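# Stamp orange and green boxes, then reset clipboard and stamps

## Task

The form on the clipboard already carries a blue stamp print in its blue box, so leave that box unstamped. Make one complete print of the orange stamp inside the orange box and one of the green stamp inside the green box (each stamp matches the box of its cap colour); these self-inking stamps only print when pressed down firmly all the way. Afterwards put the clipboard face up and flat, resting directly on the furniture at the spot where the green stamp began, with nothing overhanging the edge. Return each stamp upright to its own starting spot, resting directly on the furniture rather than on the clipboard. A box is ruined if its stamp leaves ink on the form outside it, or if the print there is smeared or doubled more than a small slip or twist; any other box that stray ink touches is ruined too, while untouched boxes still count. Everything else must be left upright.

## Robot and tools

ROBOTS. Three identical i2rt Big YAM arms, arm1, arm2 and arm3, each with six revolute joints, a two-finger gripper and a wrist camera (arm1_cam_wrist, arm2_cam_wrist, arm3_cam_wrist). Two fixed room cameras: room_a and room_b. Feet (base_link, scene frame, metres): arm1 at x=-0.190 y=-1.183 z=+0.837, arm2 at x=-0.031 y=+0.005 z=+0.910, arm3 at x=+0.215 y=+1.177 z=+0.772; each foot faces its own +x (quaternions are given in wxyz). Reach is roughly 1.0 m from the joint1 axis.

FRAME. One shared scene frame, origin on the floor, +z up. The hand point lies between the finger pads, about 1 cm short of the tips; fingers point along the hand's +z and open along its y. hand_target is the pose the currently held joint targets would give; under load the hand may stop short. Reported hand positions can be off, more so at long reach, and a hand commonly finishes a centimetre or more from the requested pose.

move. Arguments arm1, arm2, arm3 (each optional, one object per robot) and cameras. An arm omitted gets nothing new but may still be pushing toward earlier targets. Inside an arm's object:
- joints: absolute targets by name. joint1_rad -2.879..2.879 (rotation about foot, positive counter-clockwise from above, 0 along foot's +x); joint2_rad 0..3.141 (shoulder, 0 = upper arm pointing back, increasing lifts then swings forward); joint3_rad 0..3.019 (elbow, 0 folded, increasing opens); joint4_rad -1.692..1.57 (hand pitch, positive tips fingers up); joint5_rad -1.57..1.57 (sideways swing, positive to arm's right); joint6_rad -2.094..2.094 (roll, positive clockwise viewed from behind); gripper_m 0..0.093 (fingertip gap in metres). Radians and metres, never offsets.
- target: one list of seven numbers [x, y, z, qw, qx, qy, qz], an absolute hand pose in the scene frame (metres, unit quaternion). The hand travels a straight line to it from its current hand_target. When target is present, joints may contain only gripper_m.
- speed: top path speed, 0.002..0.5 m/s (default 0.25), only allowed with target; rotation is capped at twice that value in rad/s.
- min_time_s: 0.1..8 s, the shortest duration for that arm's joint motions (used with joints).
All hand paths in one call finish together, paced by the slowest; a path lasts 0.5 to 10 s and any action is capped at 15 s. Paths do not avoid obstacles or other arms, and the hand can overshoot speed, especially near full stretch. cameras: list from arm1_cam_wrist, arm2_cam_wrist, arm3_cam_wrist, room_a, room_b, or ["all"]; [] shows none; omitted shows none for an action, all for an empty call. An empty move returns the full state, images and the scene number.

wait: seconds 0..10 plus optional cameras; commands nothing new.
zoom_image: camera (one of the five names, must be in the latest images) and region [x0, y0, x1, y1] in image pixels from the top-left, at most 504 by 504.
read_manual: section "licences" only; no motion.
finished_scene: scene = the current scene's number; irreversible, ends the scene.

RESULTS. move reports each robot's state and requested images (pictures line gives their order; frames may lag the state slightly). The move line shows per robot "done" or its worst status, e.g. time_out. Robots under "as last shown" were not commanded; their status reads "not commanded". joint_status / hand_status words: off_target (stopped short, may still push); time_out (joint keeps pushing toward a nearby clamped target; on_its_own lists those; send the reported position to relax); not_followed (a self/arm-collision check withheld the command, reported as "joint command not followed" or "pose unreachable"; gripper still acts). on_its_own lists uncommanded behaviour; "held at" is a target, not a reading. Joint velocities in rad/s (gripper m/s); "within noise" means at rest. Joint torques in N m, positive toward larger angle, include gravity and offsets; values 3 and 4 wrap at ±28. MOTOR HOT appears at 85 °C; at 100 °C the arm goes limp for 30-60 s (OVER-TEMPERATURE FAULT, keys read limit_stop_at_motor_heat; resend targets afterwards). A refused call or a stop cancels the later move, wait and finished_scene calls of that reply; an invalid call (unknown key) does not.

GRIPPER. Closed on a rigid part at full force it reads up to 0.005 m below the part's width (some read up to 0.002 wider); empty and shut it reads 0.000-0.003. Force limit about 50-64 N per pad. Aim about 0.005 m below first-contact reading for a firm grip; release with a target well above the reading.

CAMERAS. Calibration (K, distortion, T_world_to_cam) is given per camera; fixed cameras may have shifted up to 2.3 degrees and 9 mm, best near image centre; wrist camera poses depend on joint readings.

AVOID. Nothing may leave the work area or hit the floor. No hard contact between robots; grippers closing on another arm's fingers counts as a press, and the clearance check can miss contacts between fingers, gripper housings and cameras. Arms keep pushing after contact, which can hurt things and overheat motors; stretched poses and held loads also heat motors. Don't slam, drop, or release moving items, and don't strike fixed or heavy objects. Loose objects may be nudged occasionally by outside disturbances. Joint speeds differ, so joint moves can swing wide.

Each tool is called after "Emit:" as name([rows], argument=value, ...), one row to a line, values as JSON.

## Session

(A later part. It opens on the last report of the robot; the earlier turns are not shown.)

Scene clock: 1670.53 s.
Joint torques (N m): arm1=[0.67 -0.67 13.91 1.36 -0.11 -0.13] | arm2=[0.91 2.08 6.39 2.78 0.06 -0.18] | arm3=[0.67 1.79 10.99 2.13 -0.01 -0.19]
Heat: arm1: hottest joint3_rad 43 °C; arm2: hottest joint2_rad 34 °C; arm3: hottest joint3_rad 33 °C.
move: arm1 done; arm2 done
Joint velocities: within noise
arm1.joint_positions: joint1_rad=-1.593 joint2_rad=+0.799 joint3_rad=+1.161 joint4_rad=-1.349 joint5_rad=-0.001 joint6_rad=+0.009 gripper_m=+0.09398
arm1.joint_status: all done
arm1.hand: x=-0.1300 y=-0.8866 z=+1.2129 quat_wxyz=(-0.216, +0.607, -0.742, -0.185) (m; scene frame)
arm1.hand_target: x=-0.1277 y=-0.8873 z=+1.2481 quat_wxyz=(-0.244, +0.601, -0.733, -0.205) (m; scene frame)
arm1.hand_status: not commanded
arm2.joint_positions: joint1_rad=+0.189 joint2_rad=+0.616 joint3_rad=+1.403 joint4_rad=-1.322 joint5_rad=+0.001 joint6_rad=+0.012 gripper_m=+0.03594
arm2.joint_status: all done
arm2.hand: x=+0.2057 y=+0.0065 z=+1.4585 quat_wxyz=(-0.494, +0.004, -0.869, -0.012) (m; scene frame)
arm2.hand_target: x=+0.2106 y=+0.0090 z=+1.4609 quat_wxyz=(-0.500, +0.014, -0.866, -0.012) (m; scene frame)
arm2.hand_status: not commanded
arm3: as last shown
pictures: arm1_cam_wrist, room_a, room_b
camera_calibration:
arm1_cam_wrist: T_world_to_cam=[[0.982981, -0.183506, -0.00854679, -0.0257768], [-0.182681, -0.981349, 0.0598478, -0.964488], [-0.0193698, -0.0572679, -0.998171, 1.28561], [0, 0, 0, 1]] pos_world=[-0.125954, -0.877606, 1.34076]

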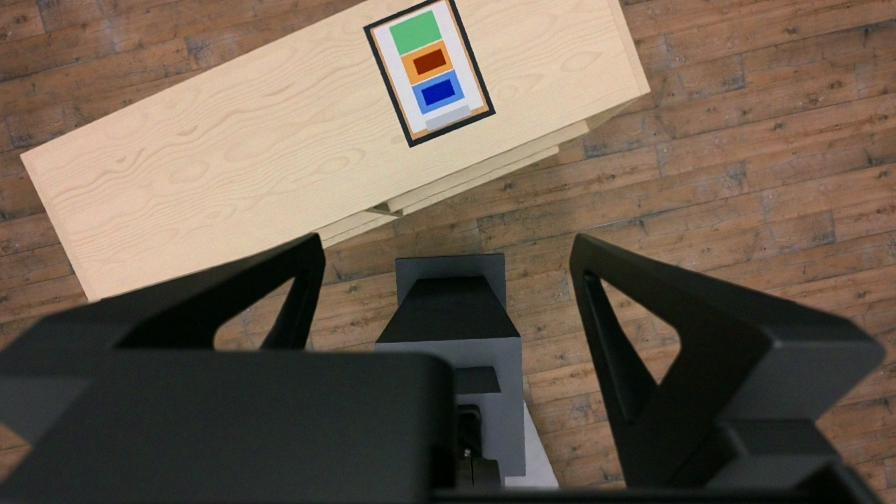

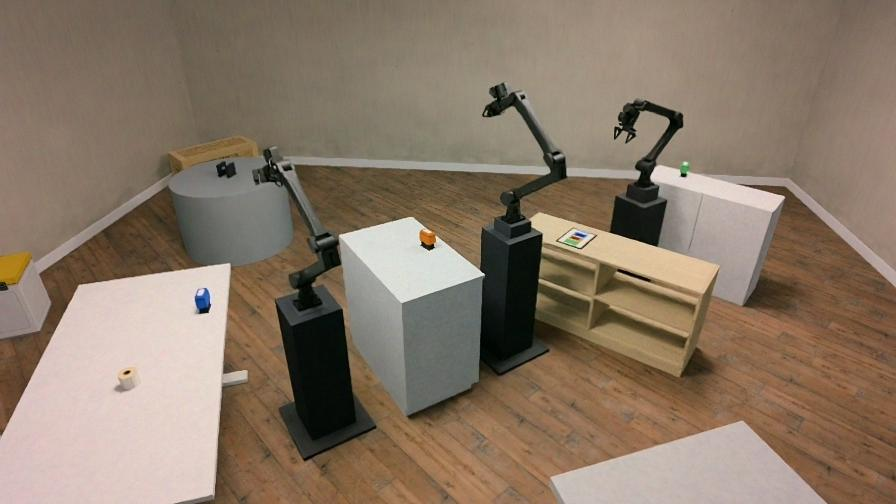

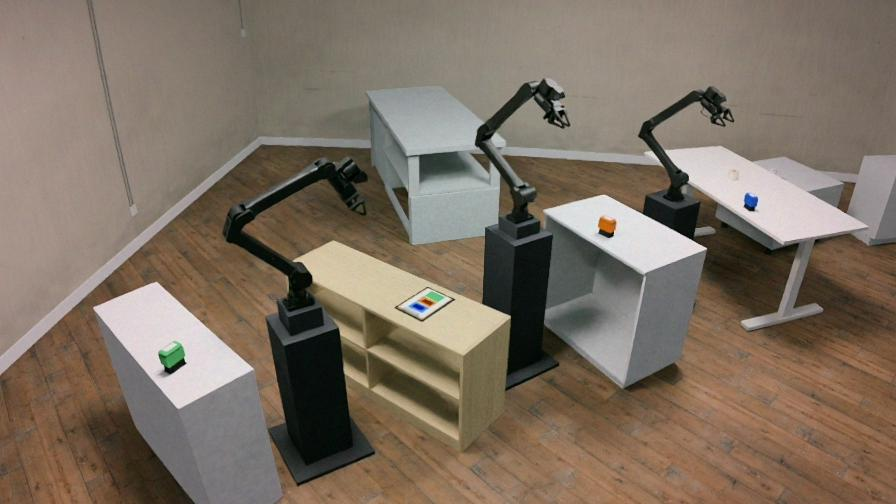

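Emit:
zoom_image(camera="arm1_cam_wrist", region=[350, 0, 510, 160])

Scaled by 3.150 from the camera's 896x504 image, which has a finer 1280x720 frame.

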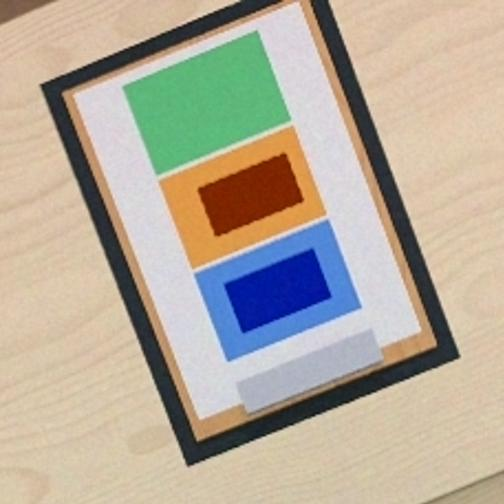

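Emit:
move(arm1={"target": [-0.081, -0.657, 0.80, 0.004, -0.0898, 0.996, 0.0145], "speed": 0.25, "joints": {"gripper_m": 0.036}}, cameras=["arm1_cam_wrist"])

Scene clock: 1730.27 s.
Joint torques (N m): arm1=[0.79 -12.34 9.72 0.39 -0.11 0.11] | arm2=[1.14 2.08 6.34 2.76 0.05 -0.22] | arm3=[0.26 1.79 11.12 2.26 -0.01 -0.15]
Heat: arm1: hottest joint3_rad 43 °C; arm2: hottest joint3_rad 32 °C; arm3: hottest joint3_rad 33 °C.
move: arm1 off_target
Joint velocities: within noise
arm1.joint_positions: joint1_rad=-1.600 joint2_rad=+1.954 joint3_rad=+1.239 joint4_rad=-0.849 joint5_rad=+0.008 joint6_rad=+1.177 gripper_m=+0.03612
arm1.joint_status: all done
arm1.hand: x=-0.0881 y=-0.6772 z=+0.7921 quat_wxyz=(+0.000, +0.099, -0.995, +0.000) (m; scene frame)
arm1.hand_target: x=-0.0810 y=-0.6578 z=+0.8005 quat_wxyz=(-0.004, +0.090, -0.996, -0.015) (m; scene frame)
arm1.hand_status: off_target (0.023 m and 2.0 deg from the pose sent, 0.475 m and 74.3 deg at the start)
arm2, arm3: as last shown
arm2.joint_positions: joint1_rad=+0.189 joint2_rad=+0.616 joint3_rad=+1.403 joint4_rad=-1.322 joint5_rad=+0.001 joint6_rad=+0.011 gripper_m=+0.03594
arm2.hand: x=+0.2057 y=+0.0065 z=+1.4585 quat_wxyz=(-0.494, +0.005, -0.869, -0.012) (m; scene frame)
pictures: arm1_cam_wrist
camera_calibration:
arm1_cam_wrist: T_world_to_cam=[[0.208518, -0.978014, -0.00303945, -0.642788], [-0.785786, -0.169382, 0.594853, -0.653144], [-0.58229, -0.121649, -0.803828, 0.631255], [0, 0, 0, 1]] pos_world=[-0.0116254, -0.662495, 0.893992]

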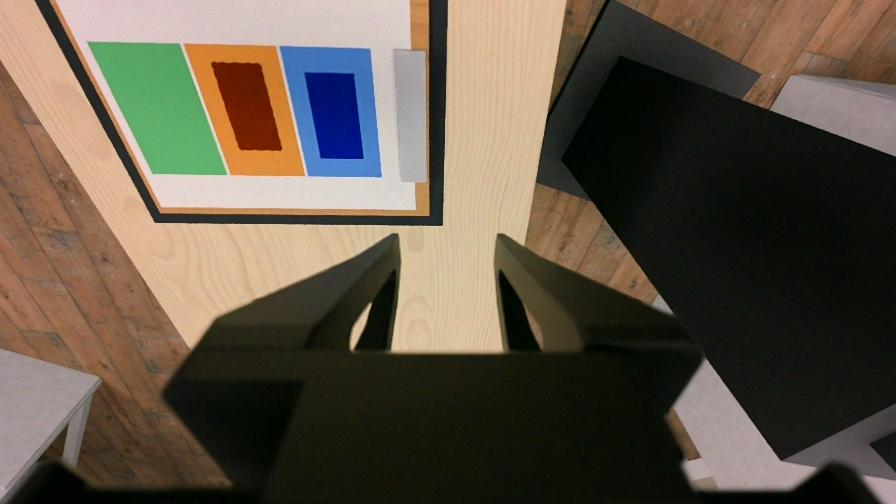

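Emit:
move(arm1={"joints": {"joint1_rad": -1.580, "joint2_rad": 2.140, "joint3_rad": 1.335, "joint4_rad": -0.724, "joint6_rad": 1.200}, "min_time_s": 2.0}, cameras=["arm1_cam_wrist"])

Scene clock: 1760.50 s.
Joint torques (N m): arm1=[1.96 -12.98 8.88 0.96 -0.11 0.09] | arm2=[0.97 2.14 6.34 2.8 0.05 -0.21] | arm3=[0.15 1.44 10.97 2.21 0.03 -0.11]
Heat: arm1: hottest joint3_rad 41 °C; arm2: hottest joint3_rad 32 °C; arm3: hottest joint3_rad 33 °C.
move: arm1 done
Joint velocities: within noise
arm1.joint_positions: joint1_rad=-1.588 joint2_rad=+2.121 joint3_rad=+1.288 joint4_rad=-0.733 joint5_rad=+0.008 joint6_rad=+1.188 gripper_m=+0.03612
arm1.joint_status: all done
arm1.hand: x=-0.0913 y=-0.6571 z=+0.7213 quat_wxyz=(+0.000, +0.099, -0.995, +0.001) (m; scene frame)
arm1.hand_target: x=-0.0918 y=-0.6341 z=+0.7238 quat_wxyz=(-0.004, +0.097, -0.995, -0.018) (m; scene frame)
arm1.hand_status: not commanded
arm2, arm3: as last shown
pictures: arm1_cam_wrist
camera_calibration:
arm1_cam_wrist: T_world_to_cam=[[0.209287, -0.977853, -0.00172875, -0.623442], [-0.785463, -0.169163, 0.595342, -0.6103], [-0.582449, -0.123239, -0.803471, 0.573552], [0, 0, 0, 1]] pos_world=[-0.0148244, -0.64219, 0.823091]

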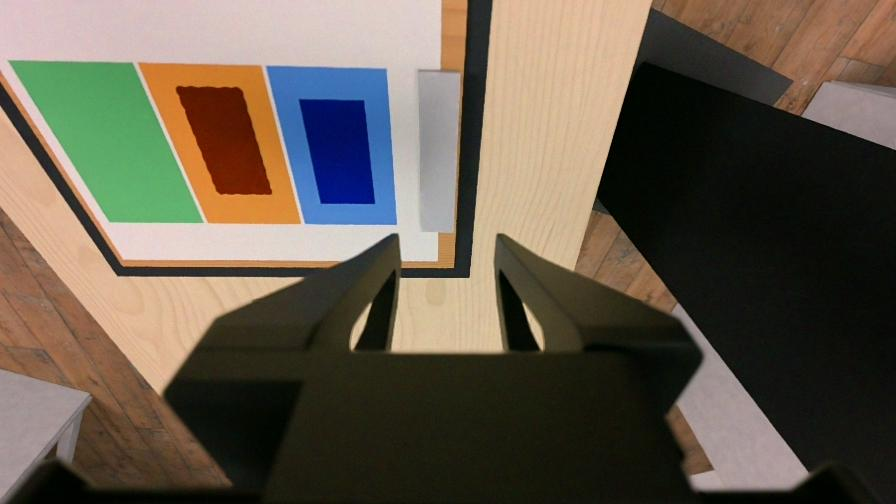

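Emit:
move(arm1={"joints": {"joint2_rad": 2.273, "joint3_rad": 1.362, "joint4_rad": -0.620, "joint6_rad": 1.222}, "min_time_s": 2.0}, cameras=["arm1_cam_wrist"])

Scene clock: 1780.37 s.
Joint torques (N m): arm1=[1.96 -13.51 7.84 0.98 -0.11 0.09] | arm2=[1.08 2.32 6.32 2.78 0.05 -0.22] | arm3=[0.32 2.14 11.04 2.17 -0.02 -0.13]
Heat: arm1: hottest joint3_rad 41 °C; arm2: hottest joint3_rad 32 °C; arm3: hottest joint3_rad 33 °C.
move: arm1 done
Joint velocities: within noise
arm1.joint_positions: joint1_rad=-1.588 joint2_rad=+2.253 joint3_rad=+1.320 joint4_rad=-0.630 joint5_rad=+0.008 joint6_rad=+1.210 gripper_m=+0.03612
arm1.joint_status: all done
arm1.hand: x=-0.0905 y=-0.6507 z=+0.6609 quat_wxyz=(-0.001, +0.089, -0.996, -0.001) (m; scene frame)
arm1.hand_target: x=-0.0916 y=-0.6305 z=+0.6604 quat_wxyz=(-0.004, +0.087, -0.996, -0.017) (m; scene frame)
arm1.hand_status: not commanded
arm2, arm3: as last shown
pictures: arm1_cam_wrist
camera_calibration:
arm1_cam_wrist: T_world_to_cam=[[0.187963, -0.982164, -0.00493448, -0.619995], [-0.789342, -0.154047, 0.594314, -0.562557], [-0.584474, -0.107814, -0.804218, 0.536689], [0, 0, 0, 1]] pos_world=[-0.0138326, -0.637735, 0.762891]

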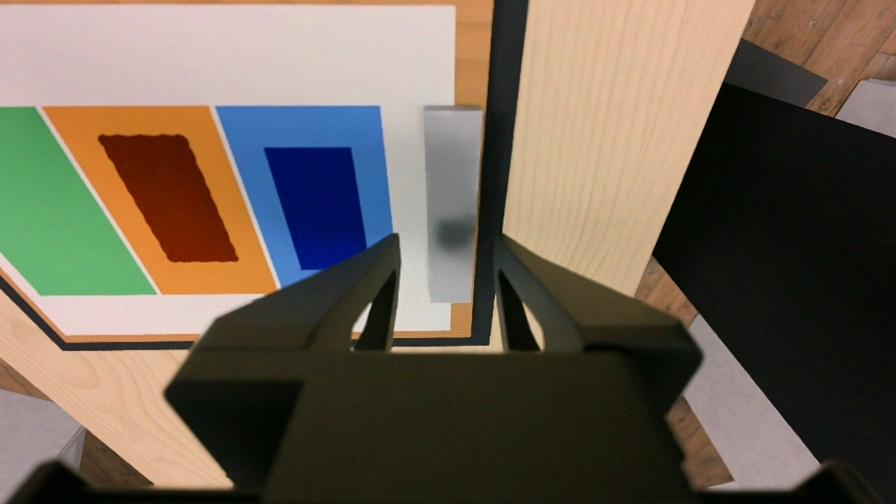

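Emit:
move(arm1={"joints": {"joint2_rad": 2.300, "joint3_rad": 1.367, "joint4_rad": -0.598}, "min_time_s": 1.2})

Emit:
move(arm1={"joints": {"joint2_rad": 2.313, "joint3_rad": 1.369, "joint4_rad": -0.587}, "min_time_s": 1.0}, cameras=["arm1_cam_wrist"])

Scene clock: 1793.00 s.
Joint torques (N m): arm1=[1.96 -13.45 7.57 0.99 -0.11 0.09] | arm2=[1.03 2.2 6.31 2.8 0.04 -0.22] | arm3=[0.56 2.02 10.88 2.1 0 -0.15]
Heat: arm1: hottest joint3_rad 40 °C; arm2: hottest joint3_rad 32 °C; arm3: hottest joint3_rad 33 °C.
move: arm1 done
Joint velocities: within noise
arm1.joint_positions: joint1_rad=-1.588 joint2_rad=+2.278 joint3_rad=+1.327 joint4_rad=-0.608 joint5_rad=+0.008 joint6_rad=+1.210 gripper_m=+0.03612
arm1.joint_status: all done
arm1.hand: x=-0.0903 y=-0.6491 z=+0.6493 quat_wxyz=(-0.001, +0.089, -0.996, -0.003) (m; scene frame)
arm1.hand_target: x=-0.0917 y=-0.6307 z=+0.6471 quat_wxyz=(-0.004, +0.087, -0.996, -0.017) (m; scene frame)
arm1.hand_status: not commanded
arm2: as last shown
arm3.joint_positions: joint1_rad=+0.157 joint2_rad=+0.638 joint3_rad=+1.390 joint4_rad=-1.193 joint5_rad=-0.007 joint6_rad=+0.122 gripper_m=+0.09396
arm3.joint_status: not commanded
arm3.hand: x=+0.4776 y=+1.1686 z=+1.3377 quat_wxyz=(-0.534, -0.061, -0.843, -0.032) (m; scene frame)
arm3.hand_target: x=+0.4747 y=+1.1686 z=+1.3512 quat_wxyz=(-0.547, -0.060, -0.835, -0.033) (m; scene frame)
arm3.hand_status: not commanded
pictures: none

Scene clock: 1794.30 s.
Joint torques (N m): arm1=[1.96 -13.51 7.61 0.99 -0.11 0.09] | arm2=[1.08 2.2 6.31 2.84 0.04 -0.22] | arm3=[0.73 1.73 10.86 2.29 0 -0.14]
Heat: arm1: hottest joint3_rad 40 °C; arm2: hottest joint3_rad 32 °C; arm3: hottest joint3_rad 33 °C.
move: arm1 done
Joint velocities: within noise
arm1.joint_positions: joint1_rad=-1.588 joint2_rad=+2.291 joint3_rad=+1.327 joint4_rad=-0.596 joint5_rad=+0.008 joint6_rad=+1.210 gripper_m=+0.03612
arm1.joint_status: all done
arm1.hand: x=-0.0906 y=-0.6503 z=+0.6427 quat_wxyz=(-0.001, +0.089, -0.996, -0.002) (m; scene frame)
arm1.hand_target: x=-0.0918 y=-0.6310 z=+0.6407 quat_wxyz=(-0.004, +0.087, -0.996, -0.017) (m; scene frame)
arm1.hand_status: not commanded
arm2, arm3: as last shown
pictures: arm1_cam_wrist
camera_calibration:
arm1_cam_wrist: T_world_to_cam=[[0.187949, -0.982151, -0.0073757, -0.618148], [-0.789622, -0.155563, 0.593547, -0.552264], [-0.5841, -0.105732, -0.804766, 0.523825], [0, 0, 0, 1]] pos_world=[-0.0139338, -0.637641, 0.744791]

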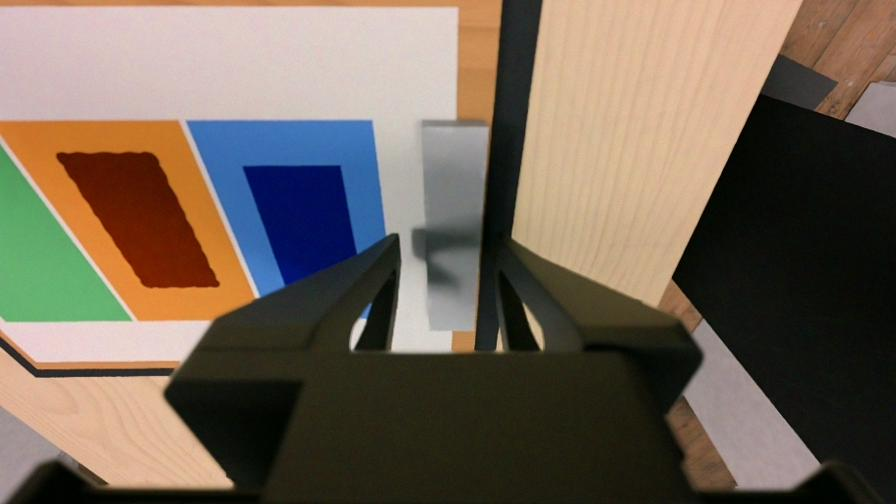

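Emit:
move(arm1={"joints": {"joint2_rad": 2.324, "joint3_rad": 1.371, "joint4_rad": -0.578}, "min_time_s": 1.0})

Emit:
move(arm1={"joints": {"joint2_rad": 2.334, "joint3_rad": 1.373, "joint4_rad": -0.570}, "min_time_s": 1.0}, cameras=["arm1_cam_wrist"])

Emit:
zoom_image(camera="arm1_cam_wrist", region=[350, 100, 560, 360])

Scene clock: 1803.70 s.
Joint torques (N m): arm1=[1.96 -13.57 7.3 1.01 -0.11 0.09] | arm2=[1.14 2.2 6.34 2.82 0.05 -0.21] | arm3=[0.67 1.85 11.06 2.19 0 -0.1]
Heat: arm1: hottest joint3_rad 40 °C; arm2: hottest joint3_rad 32 °C; arm3: hottest joint3_rad 33 °C.
move: arm1 done
Joint velocities: within noise
arm1.joint_positions: joint1_rad=-1.588 joint2_rad=+2.303 joint3_rad=+1.333 joint4_rad=-0.588 joint5_rad=+0.008 joint6_rad=+1.210 gripper_m=+0.03612
arm1.joint_status: all done
arm1.hand: x=-0.0904 y=-0.6489 z=+0.6378 quat_wxyz=(-0.001, +0.088, -0.996, -0.003) (m; scene frame)
arm1.hand_target: x=-0.0919 y=-0.6315 z=+0.6351 quat_wxyz=(-0.004, +0.086, -0.996, -0.016) (m; scene frame)
arm1.hand_status: not commanded
arm2, arm3: as last shown
pictures: none

Scene clock: 1805.00 s.
Joint torques (N m): arm1=[1.96 -13.16 7.43 1.06 -0.11 0.09] | arm2=[0.97 2.14 6.35 2.77 0.05 -0.22] | arm3=[0.79 1.73 11.04 2.22 -0.03 -0.14]
Heat: arm1: hottest joint3_rad 40 °C; arm2: hottest joint3_rad 32 °C; arm3: hottest joint3_rad 33 °C.
move: arm1 done
Joint velocities: within noise
arm1.joint_positions: joint1_rad=-1.588 joint2_rad=+2.307 joint3_rad=+1.333 joint4_rad=-0.581 joint5_rad=+0.008 joint6_rad=+1.210 gripper_m=+0.03612
arm1.joint_status: all done
arm1.hand: x=-0.0903 y=-0.6485 z=+0.6359 quat_wxyz=(-0.002, +0.088, -0.996, -0.005) (m; scene frame)
arm1.hand_target: x=-0.0920 y=-0.6315 z=+0.6304 quat_wxyz=(-0.004, +0.086, -0.996, -0.017) (m; scene frame)
arm1.hand_status: not commanded
arm2, arm3: as last shown
pictures: arm1_cam_wrist
camera_calibration:
arm1_cam_wrist: T_world_to_cam=[[0.187511, -0.982185, -0.0123128, -0.613355], [-0.790305, -0.158299, 0.591912, -0.548416], [-0.583316, -0.101259, -0.805909, 0.522304], [0, 0, 0, 1]] pos_world=[-0.0137364, -0.636354, 0.737991]

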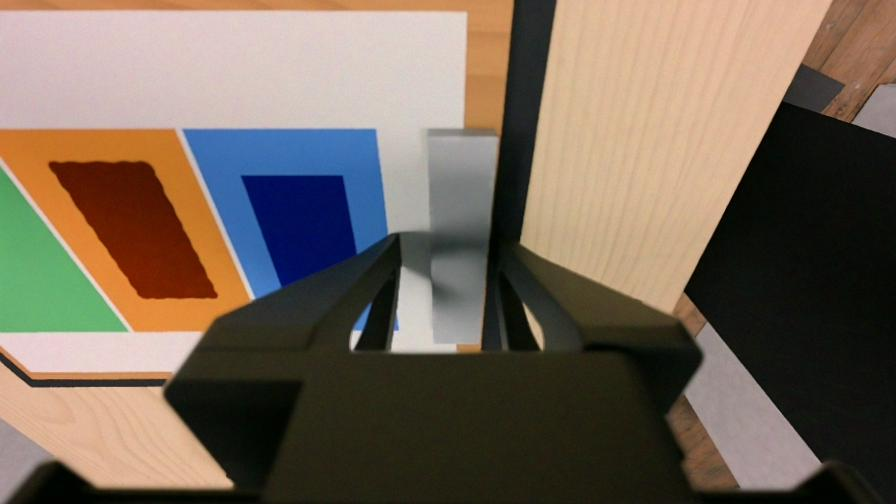

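Scaled by 1.938 from the camera's 896x504 image, which has a finer 1280x720 frame.

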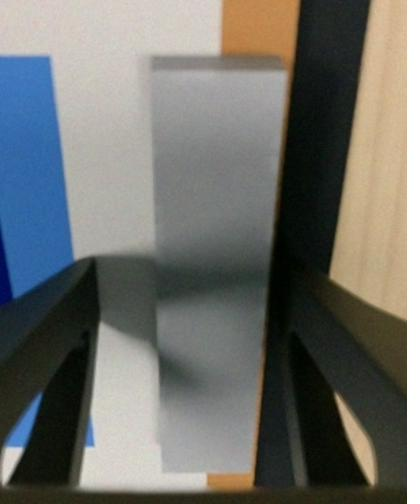

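Emit:
move(arm1={"joints": {"joint2_rad": 2.344, "joint3_rad": 1.371, "joint4_rad": -0.568}, "min_time_s": 1.0})

Emit:
move(arm1={"joints": {"gripper_m": 0.010}}, cameras=["arm1_cam_wrist"])

Scene clock: 1812.30 s.
Joint torques (N m): arm1=[1.9 -12.51 7.28 1.13 -0.11 0.09] | arm2=[1.03 2.14 6.35 2.8 0.04 -0.21] | arm3=[0.62 1.85 10.97 2.22 0 -0.12]
Heat: arm1: hottest joint3_rad 39 °C; arm2: hottest joint3_rad 31 °C; arm3: hottest joint3_rad 33 °C.
move: arm1 done
Joint velocities: within noise
arm1.joint_positions: joint1_rad=-1.588 joint2_rad=+2.307 joint3_rad=+1.333 joint4_rad=-0.581 joint5_rad=+0.008 joint6_rad=+1.210 gripper_m=+0.03612
arm1.joint_status: all done
arm1.hand: x=-0.0903 y=-0.6487 z=+0.6355 quat_wxyz=(-0.002, +0.088, -0.996, -0.005) (m; scene frame)
arm1.hand_target: x=-0.0927 y=-0.6355 z=+0.6246 quat_wxyz=(-0.003, +0.087, -0.996, -0.012) (m; scene frame)
arm1.hand_status: not commanded
arm2.joint_positions: joint1_rad=+0.189 joint2_rad=+0.616 joint3_rad=+1.403 joint4_rad=-1.322 joint5_rad=+0.001 joint6_rad=+0.011 gripper_m=+0.03594
arm2.joint_status: not commanded
arm2.hand: x=+0.2057 y=+0.0065 z=+1.4585 quat_wxyz=(-0.494, +0.005, -0.869, -0.012) (m; scene frame)
arm2.hand_target: x=+0.2106 y=+0.0090 z=+1.4609 quat_wxyz=(-0.500, +0.014, -0.866, -0.012) (m; scene frame)
arm2.hand_status: not commanded
arm3: as last shown
pictures: none

Scene clock: 1812.83 s.
Joint torques (N m): arm1=[1.96 -12.57 7.06 1.54 -0.21 0.08] | arm2=[1.14 2.26 6.32 2.8 0.04 -0.21] | arm3=[0.38 1.9 11.04 2.1 0 -0.16]
Heat: arm1: hottest joint3_rad 39 °C; arm2: hottest joint3_rad 31 °C; arm3: hottest joint3_rad 33 °C.
move: arm1 off_target
Joint velocities: within noise
arm1.joint_positions: joint1_rad=-1.588 joint2_rad=+2.309 joint3_rad=+1.335 joint4_rad=-0.592 joint5_rad=+0.011 joint6_rad=+1.211 gripper_m=+0.01911
arm1.joint_status: gripper_m off_target (ended at +0.01914, target +0.01000)
arm1.hand: x=-0.0901 y=-0.6505 z=+0.6354 quat_wxyz=(-0.002, +0.088, -0.996, +0.001) (m; scene frame)
arm1.hand_target: x=-0.0926 y=-0.6355 z=+0.6247 quat_wxyz=(-0.003, +0.087, -0.996, -0.012) (m; scene frame)
arm1.hand_status: not commanded
arm2, arm3: as last shown
pictures: arm1_cam_wrist
camera_calibration:
arm1_cam_wrist: T_world_to_cam=[[0.187237, -0.982314, -0.0012647, -0.622551], [-0.790964, -0.151527, 0.592803, -0.54463], [-0.58251, -0.109994, -0.805347, 0.515835], [0, 0, 0, 1]] pos_world=[-0.013739, -0.637328, 0.737497]

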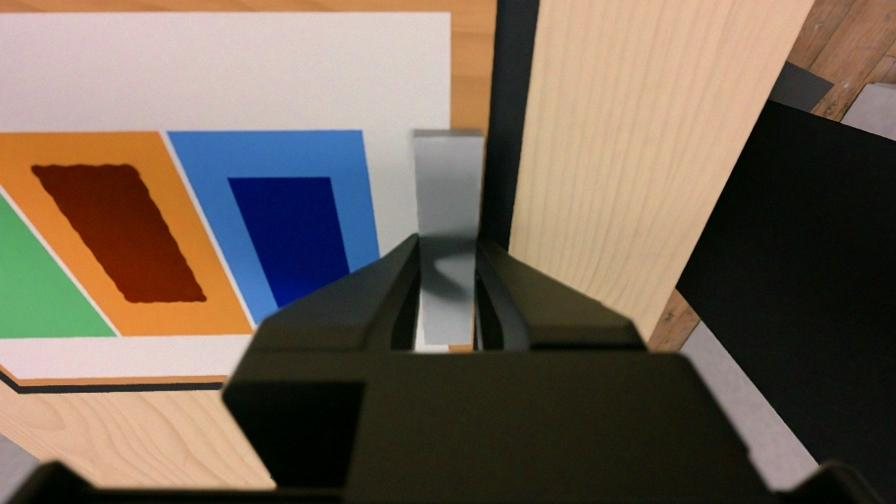

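Emit:
move(arm1={"joints": {"joint2_rad": 2.155, "joint3_rad": 1.355, "joint4_rad": -0.708, "gripper_m": 0.005}, "min_time_s": 2.0}, cameras=["arm1_cam_wrist", "room_a", "room_b"])

Emit:
zoom_image(camera="room_b", region=[370, 210, 490, 340])

Scene clock: 1840.20 s.
Joint torques (N m): arm1=[1.9 -18.2 6.58 0.44 -0.15 0.06] | arm2=[0.91 2.02 6.32 2.77 0.03 -0.22] | arm3=[0.38 1.96 11.11 2.1 -0.02 -0.12]
Heat: arm1: hottest joint3_rad 37 °C; arm2: hottest joint3_rad 31 °C; arm3: hottest joint3_rad 33 °C.
move: arm1 off_target
Joint velocities: within noise
arm1.joint_positions: joint1_rad=-1.588 joint2_rad=+2.201 joint3_rad=+1.335 joint4_rad=-0.703 joint5_rad=+0.009 joint6_rad=+1.213 gripper_m=+0.01911
arm1.joint_status: gripper_m off_target (ended at +0.01911, target +0.00500); the others done
arm1.hand: x=-0.0891 y=-0.6455 z=+0.6915 quat_wxyz=(+0.000, +0.087, -0.996, +0.002) (m; scene frame)
arm1.hand_target: x=-0.0898 y=-0.6236 z=+0.7215 quat_wxyz=(-0.007, +0.086, -0.996, -0.028) (m; scene frame)
arm1.hand_status: not commanded
arm2, arm3: as last shown
pictures: arm1_cam_wrist, room_a, room_b
camera_calibration:
arm1_cam_wrist: T_world_to_cam=[[0.185337, -0.982674, 0.0015471, -0.620094], [-0.789734, -0.148011, 0.595326, -0.575708], [-0.584783, -0.111558, -0.803483, 0.559689], [0, 0, 0, 1]] pos_world=[-0.0124335, -0.632123, 0.793394]

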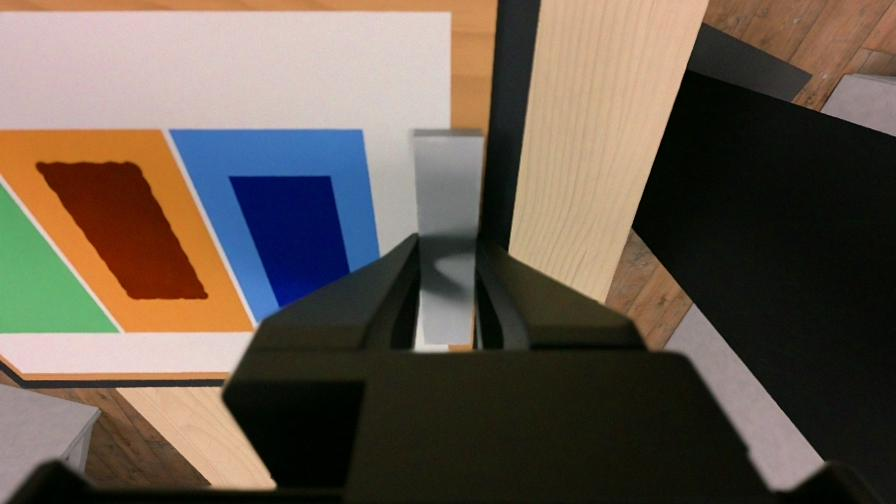

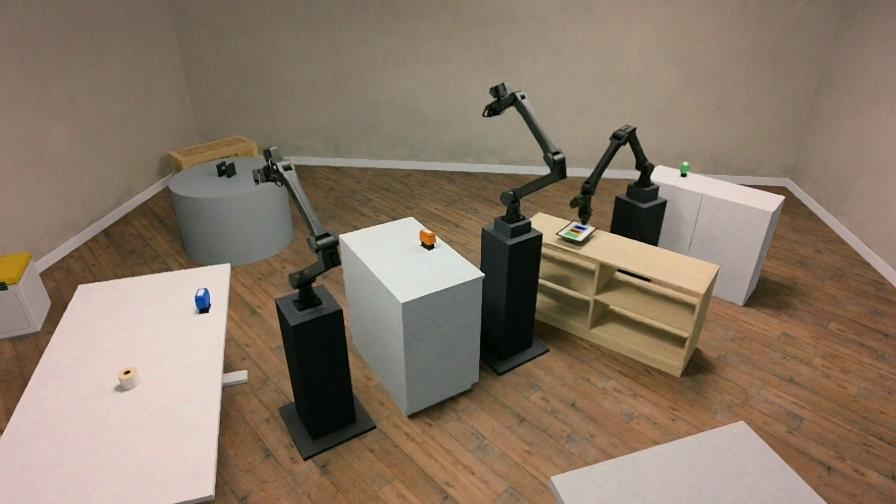

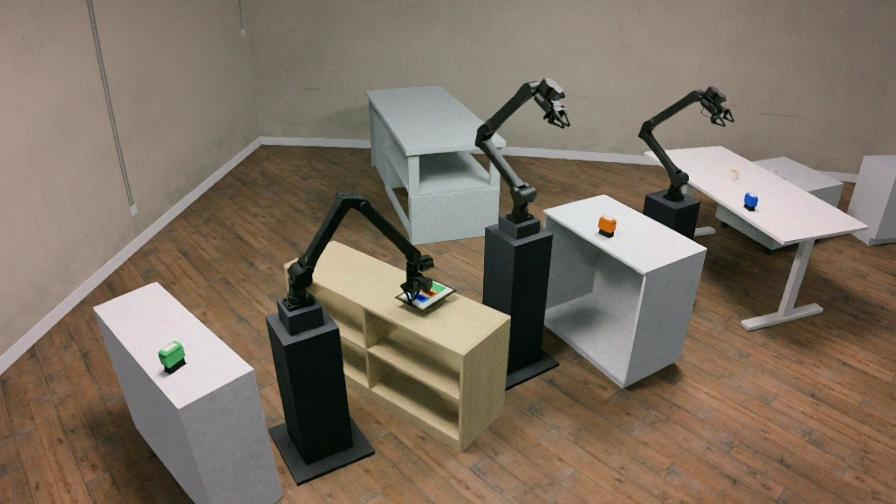

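Scaled by 3.877 from the camera's 896x504 image, which has a finer 1280x720 frame.

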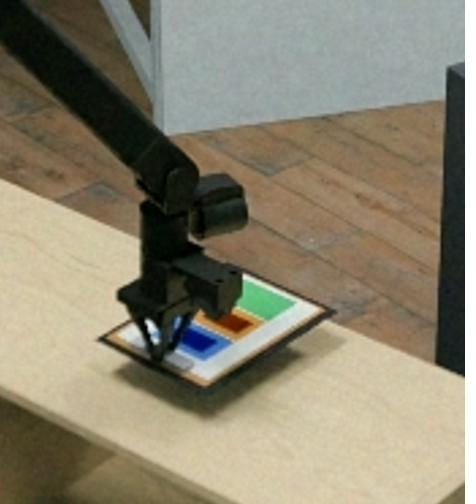

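Emit:
move(arm1={"joints": {"joint2_rad": 1.755, "joint3_rad": 1.560, "joint4_rad": -1.300}, "min_time_s": 2.5})

Emit:
move(arm1={"joints": {"joint1_rad": 1.095, "joint6_rad": -0.749}, "min_time_s": 5.5}, cameras=["arm1_cam_wrist", "room_a", "room_b"])

Scene clock: 1891.03 s.
Joint torques (N m): arm1=[1.96 -15.68 13 0.39 -0.15 0.07] | arm2=[0.97 2.2 6.31 2.85 0.05 -0.22] | arm3=[0.38 1.67 11 2.18 -0.01 -0.16]
Heat: arm1: hottest joint3_rad 36 °C; arm2: hottest joint3_rad 31 °C; arm3: hottest joint3_rad 33 °C.
move: arm1 done
Joint velocities: within noise
arm1.joint_positions: joint1_rad=-1.588 joint2_rad=+1.792 joint3_rad=+1.491 joint4_rad=-1.295 joint5_rad=+0.009 joint6_rad=+1.213 gripper_m=+0.01911
arm1.joint_status: all done
arm1.hand: x=-0.0903 y=-0.6621 z=+0.9583 quat_wxyz=(+0.003, +0.087, -0.996, +0.015) (m; scene frame)
arm1.hand_target: x=-0.0907 y=-0.6397 z=+1.0033 quat_wxyz=(-0.009, +0.086, -0.996, -0.034) (m; scene frame)
arm1.hand_status: not commanded
arm2, arm3: as last shown
pictures: none

Scene clock: 1897.27 s.
Joint torques (N m): arm1=[0.62 -15.62 13.11 0.44 -0.25 -0.19] | arm2=[0.73 2.2 6.37 2.8 0.05 -0.21] | arm3=[0.56 1.9 10.93 2.22 0.01 -0.13]
Heat: arm1: hottest joint3_rad 37 °C; arm2: hottest joint3_rad 31 °C; arm3: hottest joint3_rad 33 °C.
move: arm1 done
Joint velocities: within noise
arm1.joint_positions: joint1_rad=+1.101 joint2_rad=+1.792 joint3_rad=+1.491 joint4_rad=-1.295 joint5_rad=+0.008 joint6_rad=-0.736 gripper_m=+0.01911
arm1.joint_status: all done
arm1.hand: x=-0.5049 y=-1.6075 z=+0.9655 quat_wxyz=(-0.007, +0.671, +0.742, +0.008) (m; scene frame)
arm1.hand_target: x=-0.5198 y=-1.6231 z=+1.0108 quat_wxyz=(-0.001, +0.668, +0.743, -0.042) (m; scene frame)
arm1.hand_status: not commanded
arm2: as last shown
arm3.joint_positions: joint1_rad=+0.157 joint2_rad=+0.638 joint3_rad=+1.390 joint4_rad=-1.193 joint5_rad=-0.007 joint6_rad=+0.122 gripper_m=+0.09396
arm3.joint_status: not commanded
arm3.hand: x=+0.4776 y=+1.1686 z=+1.3377 quat_wxyz=(-0.534, -0.061, -0.843, -0.032) (m; scene frame)
arm3.hand_target: x=+0.4747 y=+1.1686 z=+1.3512 quat_wxyz=(-0.547, -0.060, -0.835, -0.033) (m; scene frame)
arm3.hand_status: not commanded
pictures: arm1_cam_wrist, room_a, room_b
camera_calibration:
arm1_cam_wrist: T_world_to_cam=[[-0.993772, -0.111303, -0.00542438, -0.676666], [-0.0913211, 0.785534, 0.612043, 0.627601], [-0.0638612, 0.608726, -0.790806, 1.83805], [0, 0, 0, 1]] pos_world=[-0.497758, -1.68719, 1.06576]

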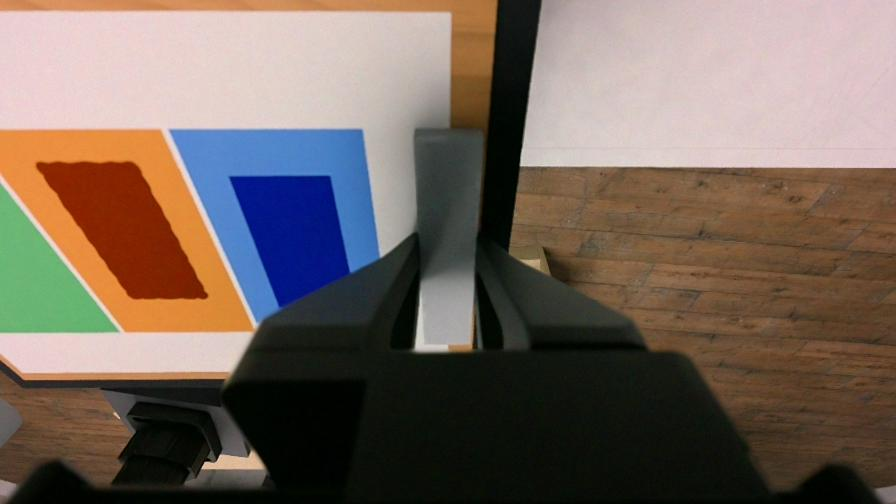

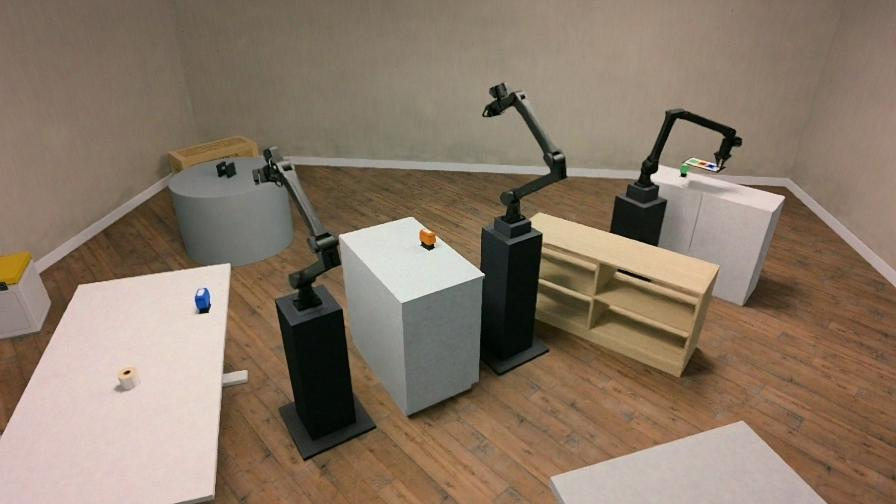

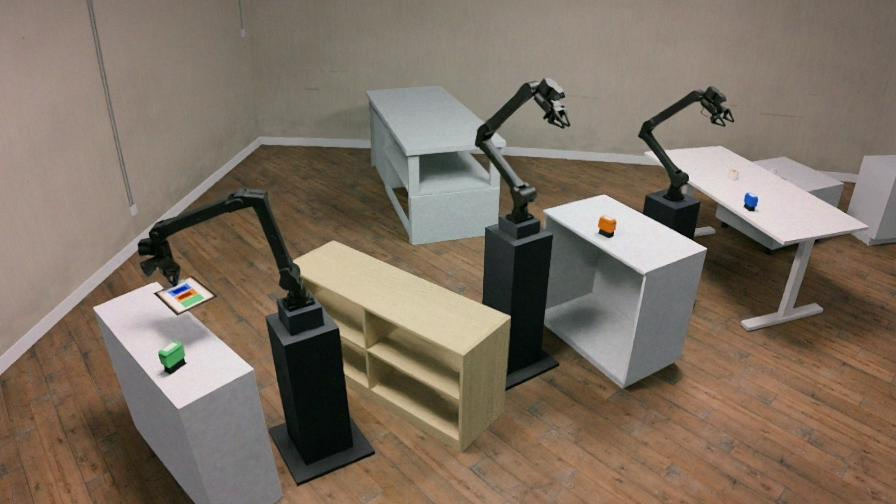

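Emit:
move(arm1={"joints": {"joint1_rad": 1.081, "joint2_rad": 2.335, "joint3_rad": 2.060, "joint4_rad": -1.242, "joint6_rad": -0.762}, "min_time_s": 3.5}, cameras=["arm1_cam_wrist", "room_b"])

Scene clock: 1943.70 s.
Joint torques (N m): arm1=[0.44 -18.84 13.07 0.83 -0.25 -0.17] | arm2=[0.91 2.08 6.3 2.8 0.03 -0.22] | arm3=[0.62 1.9 11.1 2.19 -0.02 -0.15]
Heat: arm1: hottest joint3_rad 42 °C; arm2: hottest joint3_rad 31 °C; arm3: hottest joint3_rad 33 °C.
move: arm1 done
Joint velocities: within noise
arm1.joint_positions: joint1_rad=+1.089 joint2_rad=+2.330 joint3_rad=+1.990 joint4_rad=-1.247 joint5_rad=+0.008 joint6_rad=-0.750 gripper_m=+0.01911
arm1.joint_status: all done
arm1.hand: x=-0.6065 y=-1.7304 z=+0.8258 quat_wxyz=(-0.006, +0.670, +0.742, +0.004) (m; scene frame)
arm1.hand_target: x=-0.6263 y=-1.7479 z=+0.8485 quat_wxyz=(-0.003, +0.668, +0.743, -0.031) (m; scene frame)
arm1.hand_status: not commanded
arm2, arm3: as last shown
pictures: arm1_cam_wrist, room_b
camera_calibration:
arm1_cam_wrist: T_world_to_cam=[[-0.993605, -0.112911, 0.00026795, -0.799462], [-0.0895768, 0.789704, 0.606914, 0.812887], [-0.0687391, 0.603008, -0.794768, 1.78632], [0, 0, 0, 1]] pos_world=[-0.598744, -1.80937, 0.92657]

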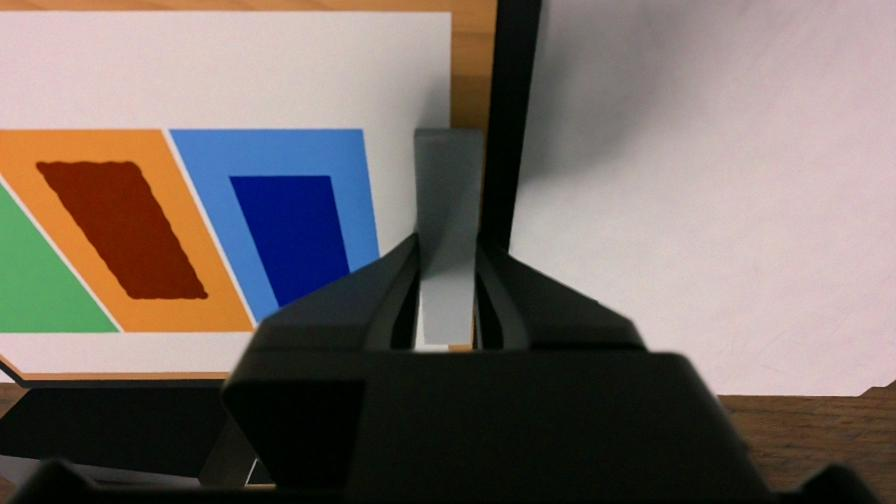

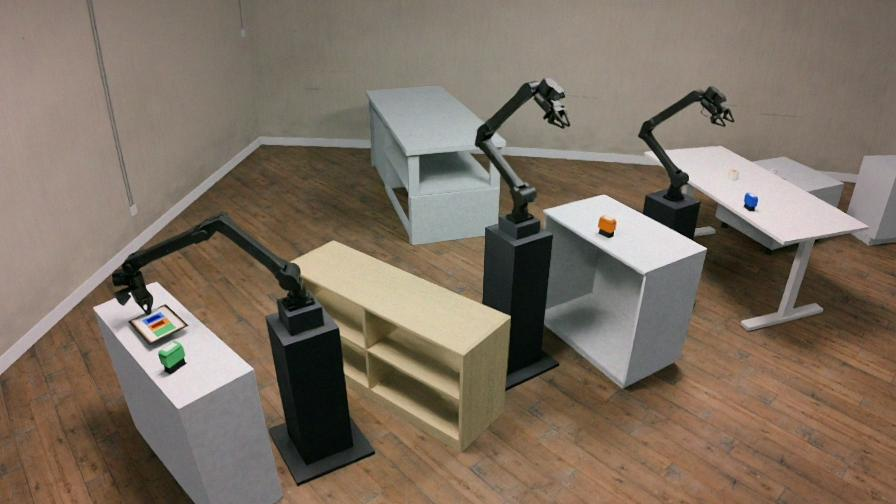

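Emit:
move(arm1={"joints": {"joint2_rad": 2.362, "joint3_rad": 2.060, "joint4_rad": -1.215}, "min_time_s": 1.5})

Emit:
move(arm1={"joints": {"joint2_rad": 2.372, "joint3_rad": 2.060, "joint4_rad": -1.205}, "min_time_s": 1.0}, cameras=["arm1_cam_wrist", "room_b"])

Emit:
zoom_image(camera="room_b", region=[80, 270, 220, 390])

Scene clock: 1978.70 s.
Joint torques (N m): arm1=[0.44 -18.61 13 0.81 -0.25 -0.17] | arm2=[0.79 2.2 6.35 2.84 0.05 -0.21] | arm3=[0.38 1.73 10.99 2.03 -0.05 -0.13]
Heat: arm1: hottest joint3_rad 44 °C; arm2: hottest joint3_rad 31 °C; arm3: hottest joint3_rad 33 °C.
move: arm1 done
Joint velocities: within noise
arm1.joint_positions: joint1_rad=+1.089 joint2_rad=+2.352 joint3_rad=+1.990 joint4_rad=-1.221 joint5_rad=+0.008 joint6_rad=-0.750 gripper_m=+0.01911
arm1.joint_status: all done
arm1.hand: x=-0.6085 y=-1.7329 z=+0.8113 quat_wxyz=(-0.006, +0.670, +0.742, +0.001) (m; scene frame)
arm1.hand_target: x=-0.6283 y=-1.7503 z=+0.8302 quat_wxyz=(-0.003, +0.668, +0.743, -0.031) (m; scene frame)
arm1.hand_status: not commanded
arm2, arm3: as last shown
pictures: none

Scene clock: 1980.00 s.
Joint torques (N m): arm1=[0.44 -18.61 12.96 0.87 -0.25 -0.16] | arm2=[1.08 2.14 6.34 2.74 0.04 -0.21] | arm3=[0.79 1.55 11.08 2.24 -0.03 -0.11]
Heat: arm1: hottest joint3_rad 44 °C; arm2: hottest joint3_rad 31 °C; arm3: hottest joint3_rad 33 °C.
move: arm1 done
Joint velocities: within noise
arm1.joint_positions: joint1_rad=+1.089 joint2_rad=+2.361 joint3_rad=+1.990 joint4_rad=-1.211 joint5_rad=+0.008 joint6_rad=-0.750 gripper_m=+0.01911
arm1.joint_status: all done
arm1.hand: x=-0.6090 y=-1.7336 z=+0.8048 quat_wxyz=(-0.006, +0.670, +0.742, +0.001) (m; scene frame)
arm1.hand_target: x=-0.6289 y=-1.7511 z=+0.8235 quat_wxyz=(-0.003, +0.668, +0.743, -0.031) (m; scene frame)
arm1.hand_status: not commanded
arm2, arm3: as last shown
pictures: arm1_cam_wrist, room_b
camera_calibration:
arm1_cam_wrist: T_world_to_cam=[[-0.993598, -0.11292, 0.00352965, -0.804929], [-0.0878577, 0.791955, 0.604225, 0.835081], [-0.0710247, 0.600047, -0.796806, 1.76657], [0, 0, 0, 1]] pos_world=[-0.600937, -1.81226, 0.905877]

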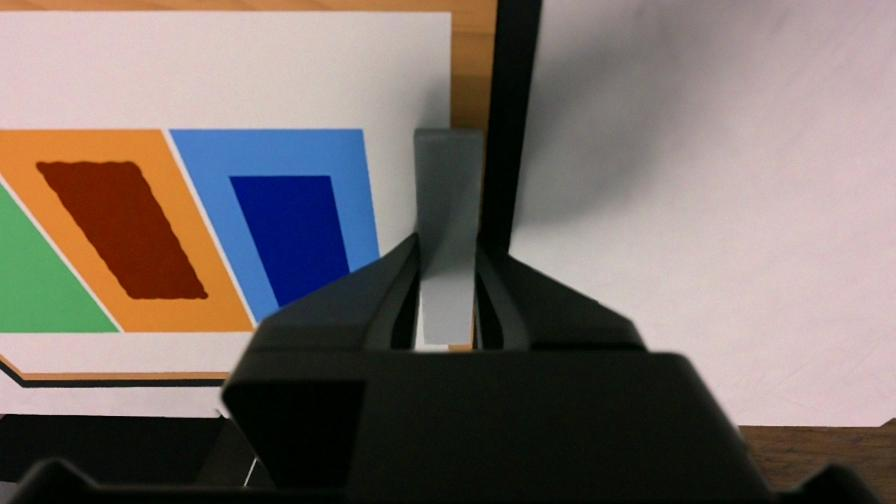

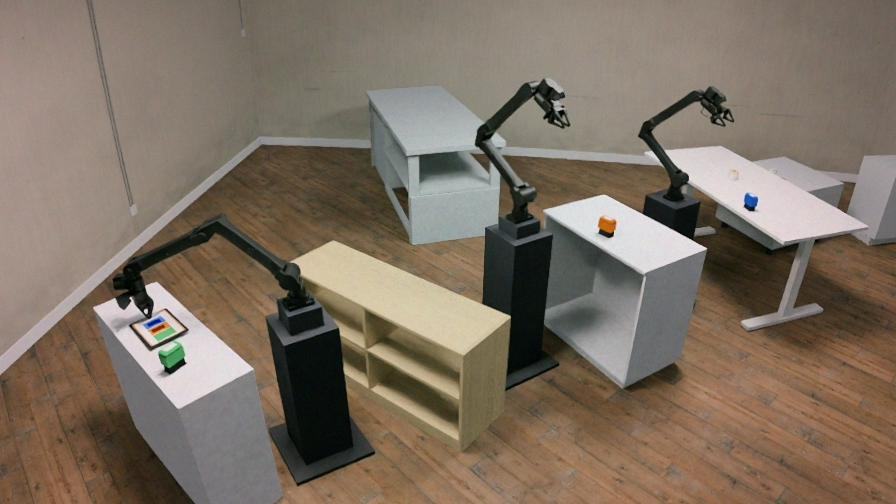

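Scaled by 3.600 from the camera's 896x504 image, which has a finer 1280x720 frame.

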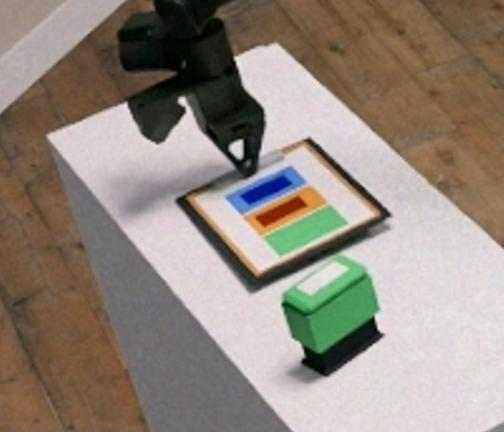

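Emit:
move(arm1={"joints": {"joint2_rad": 2.381, "joint3_rad": 2.060, "joint4_rad": -1.196}, "min_time_s": 1.0})

Emit:
move(arm1={"joints": {"joint2_rad": 2.390, "joint3_rad": 2.060, "joint4_rad": -1.188}, "min_time_s": 1.0})

Emit:
move(arm1={"joints": {"joint2_rad": 2.399, "joint3_rad": 2.060, "joint4_rad": -1.182}, "min_time_s": 1.0}, cameras=["arm1_cam_wrist"])

Scene clock: 1995.57 s.
Joint torques (N m): arm1=[0.44 -18.37 12.96 0.91 -0.25 -0.15] | arm2=[1.03 2.08 6.34 2.76 0.05 -0.21] | arm3=[0.91 1.67 11.04 2.21 0.01 -0.18]
Heat: arm1: hottest joint3_rad 44 °C; arm2: hottest joint3_rad 31 °C; arm3: hottest joint3_rad 33 °C.
move: arm1 done
Joint velocities: within noise
arm1.joint_positions: joint1_rad=+1.089 joint2_rad=+2.367 joint3_rad=+1.990 joint4_rad=-1.203 joint5_rad=+0.008 joint6_rad=-0.751 gripper_m=+0.01911
arm1.joint_status: all done
arm1.hand: x=-0.6097 y=-1.7344 z=+0.8010 quat_wxyz=(-0.006, +0.670, +0.742, +0.000) (m; scene frame)
arm1.hand_target: x=-0.6294 y=-1.7518 z=+0.8171 quat_wxyz=(-0.003, +0.668, +0.743, -0.031) (m; scene frame)
arm1.hand_status: not commanded
arm2.joint_positions: joint1_rad=+0.189 joint2_rad=+0.616 joint3_rad=+1.403 joint4_rad=-1.322 joint5_rad=+0.001 joint6_rad=+0.011 gripper_m=+0.03594
arm2.joint_status: not commanded
arm2.hand: x=+0.2057 y=+0.0065 z=+1.4585 quat_wxyz=(-0.494, +0.005, -0.869, -0.012) (m; scene frame)
arm2.hand_target: x=+0.2106 y=+0.0090 z=+1.4609 quat_wxyz=(-0.500, +0.014, -0.866, -0.012) (m; scene frame)
arm2.hand_status: not commanded
arm3: as last shown
pictures: none

Scene clock: 1996.87 s.
Joint torques (N m): arm1=[0.44 -17.9 12.96 1.01 -0.25 -0.13] | arm2=[0.97 2.14 6.3 2.76 0.05 -0.21] | arm3=[0.44 1.96 11.08 2.18 0.03 -0.2]
Heat: arm1: hottest joint3_rad 44 °C; arm2: hottest joint3_rad 31 °C; arm3: hottest joint3_rad 33 °C.
move: arm1 done
Joint velocities: within noise
arm1.joint_positions: joint1_rad=+1.088 joint2_rad=+2.369 joint3_rad=+1.990 joint4_rad=-1.197 joint5_rad=+0.008 joint6_rad=-0.753 gripper_m=+0.01911
arm1.joint_status: all done
arm1.hand: x=-0.6108 y=-1.7350 z=+0.8000 quat_wxyz=(-0.006, +0.669, +0.743, -0.002) (m; scene frame)
arm1.hand_target: x=-0.6300 y=-1.7523 z=+0.8113 quat_wxyz=(-0.003, +0.668, +0.743, -0.031) (m; scene frame)
arm1.hand_status: not commanded
arm2, arm3: as last shown
pictures: none

Scene clock: 1998.17 s.
Joint torques (N m): arm1=[0.56 -17.67 12.59 1.07 -0.25 -0.11] | arm2=[0.91 2.32 6.34 2.85 0.04 -0.22] | arm3=[0.21 1.61 11.06 2.25 0.01 -0.14]
Heat: arm1: hottest joint3_rad 44 °C; arm2: hottest joint3_rad 31 °C; arm3: hottest joint3_rad 33 °C.
move: arm1 done
Joint velocities: within noise
arm1.joint_positions: joint1_rad=+1.088 joint2_rad=+2.373 joint3_rad=+1.995 joint4_rad=-1.193 joint5_rad=+0.008 joint6_rad=-0.755 gripper_m=+0.01911
arm1.joint_status: all done
arm1.hand: x=-0.6123 y=-1.7366 z=+0.7987 quat_wxyz=(-0.006, +0.669, +0.743, -0.004) (m; scene frame)
arm1.hand_target: x=-0.6300 y=-1.7522 z=+0.8047 quat_wxyz=(-0.003, +0.668, +0.743, -0.029) (m; scene frame)
arm1.hand_status: not commanded
arm2, arm3: as last shown
pictures: arm1_cam_wrist
camera_calibration:
arm1_cam_wrist: T_world_to_cam=[[-0.993062, -0.117072, 0.0110709, -0.821505], [-0.0872682, 0.796791, 0.597921, 0.854699], [-0.0788212, 0.592806, -0.801479, 1.74957], [0, 0, 0, 1]] pos_world=[-0.603314, -1.81435, 0.900294]

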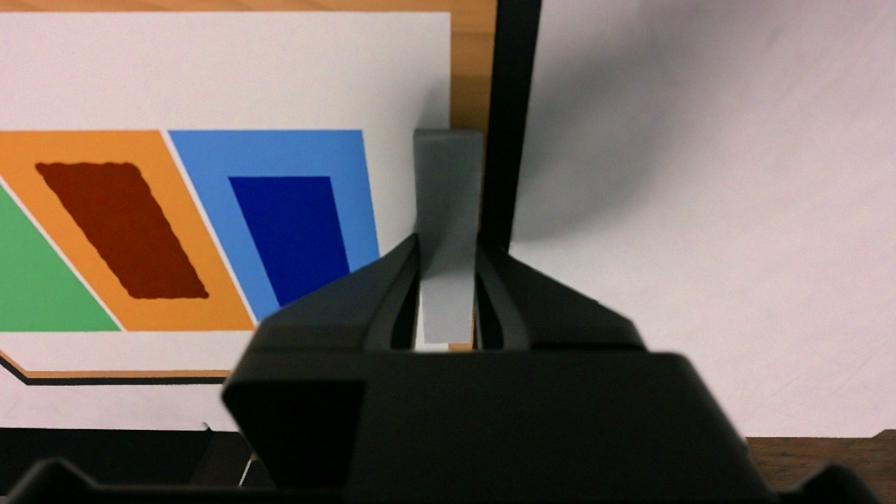

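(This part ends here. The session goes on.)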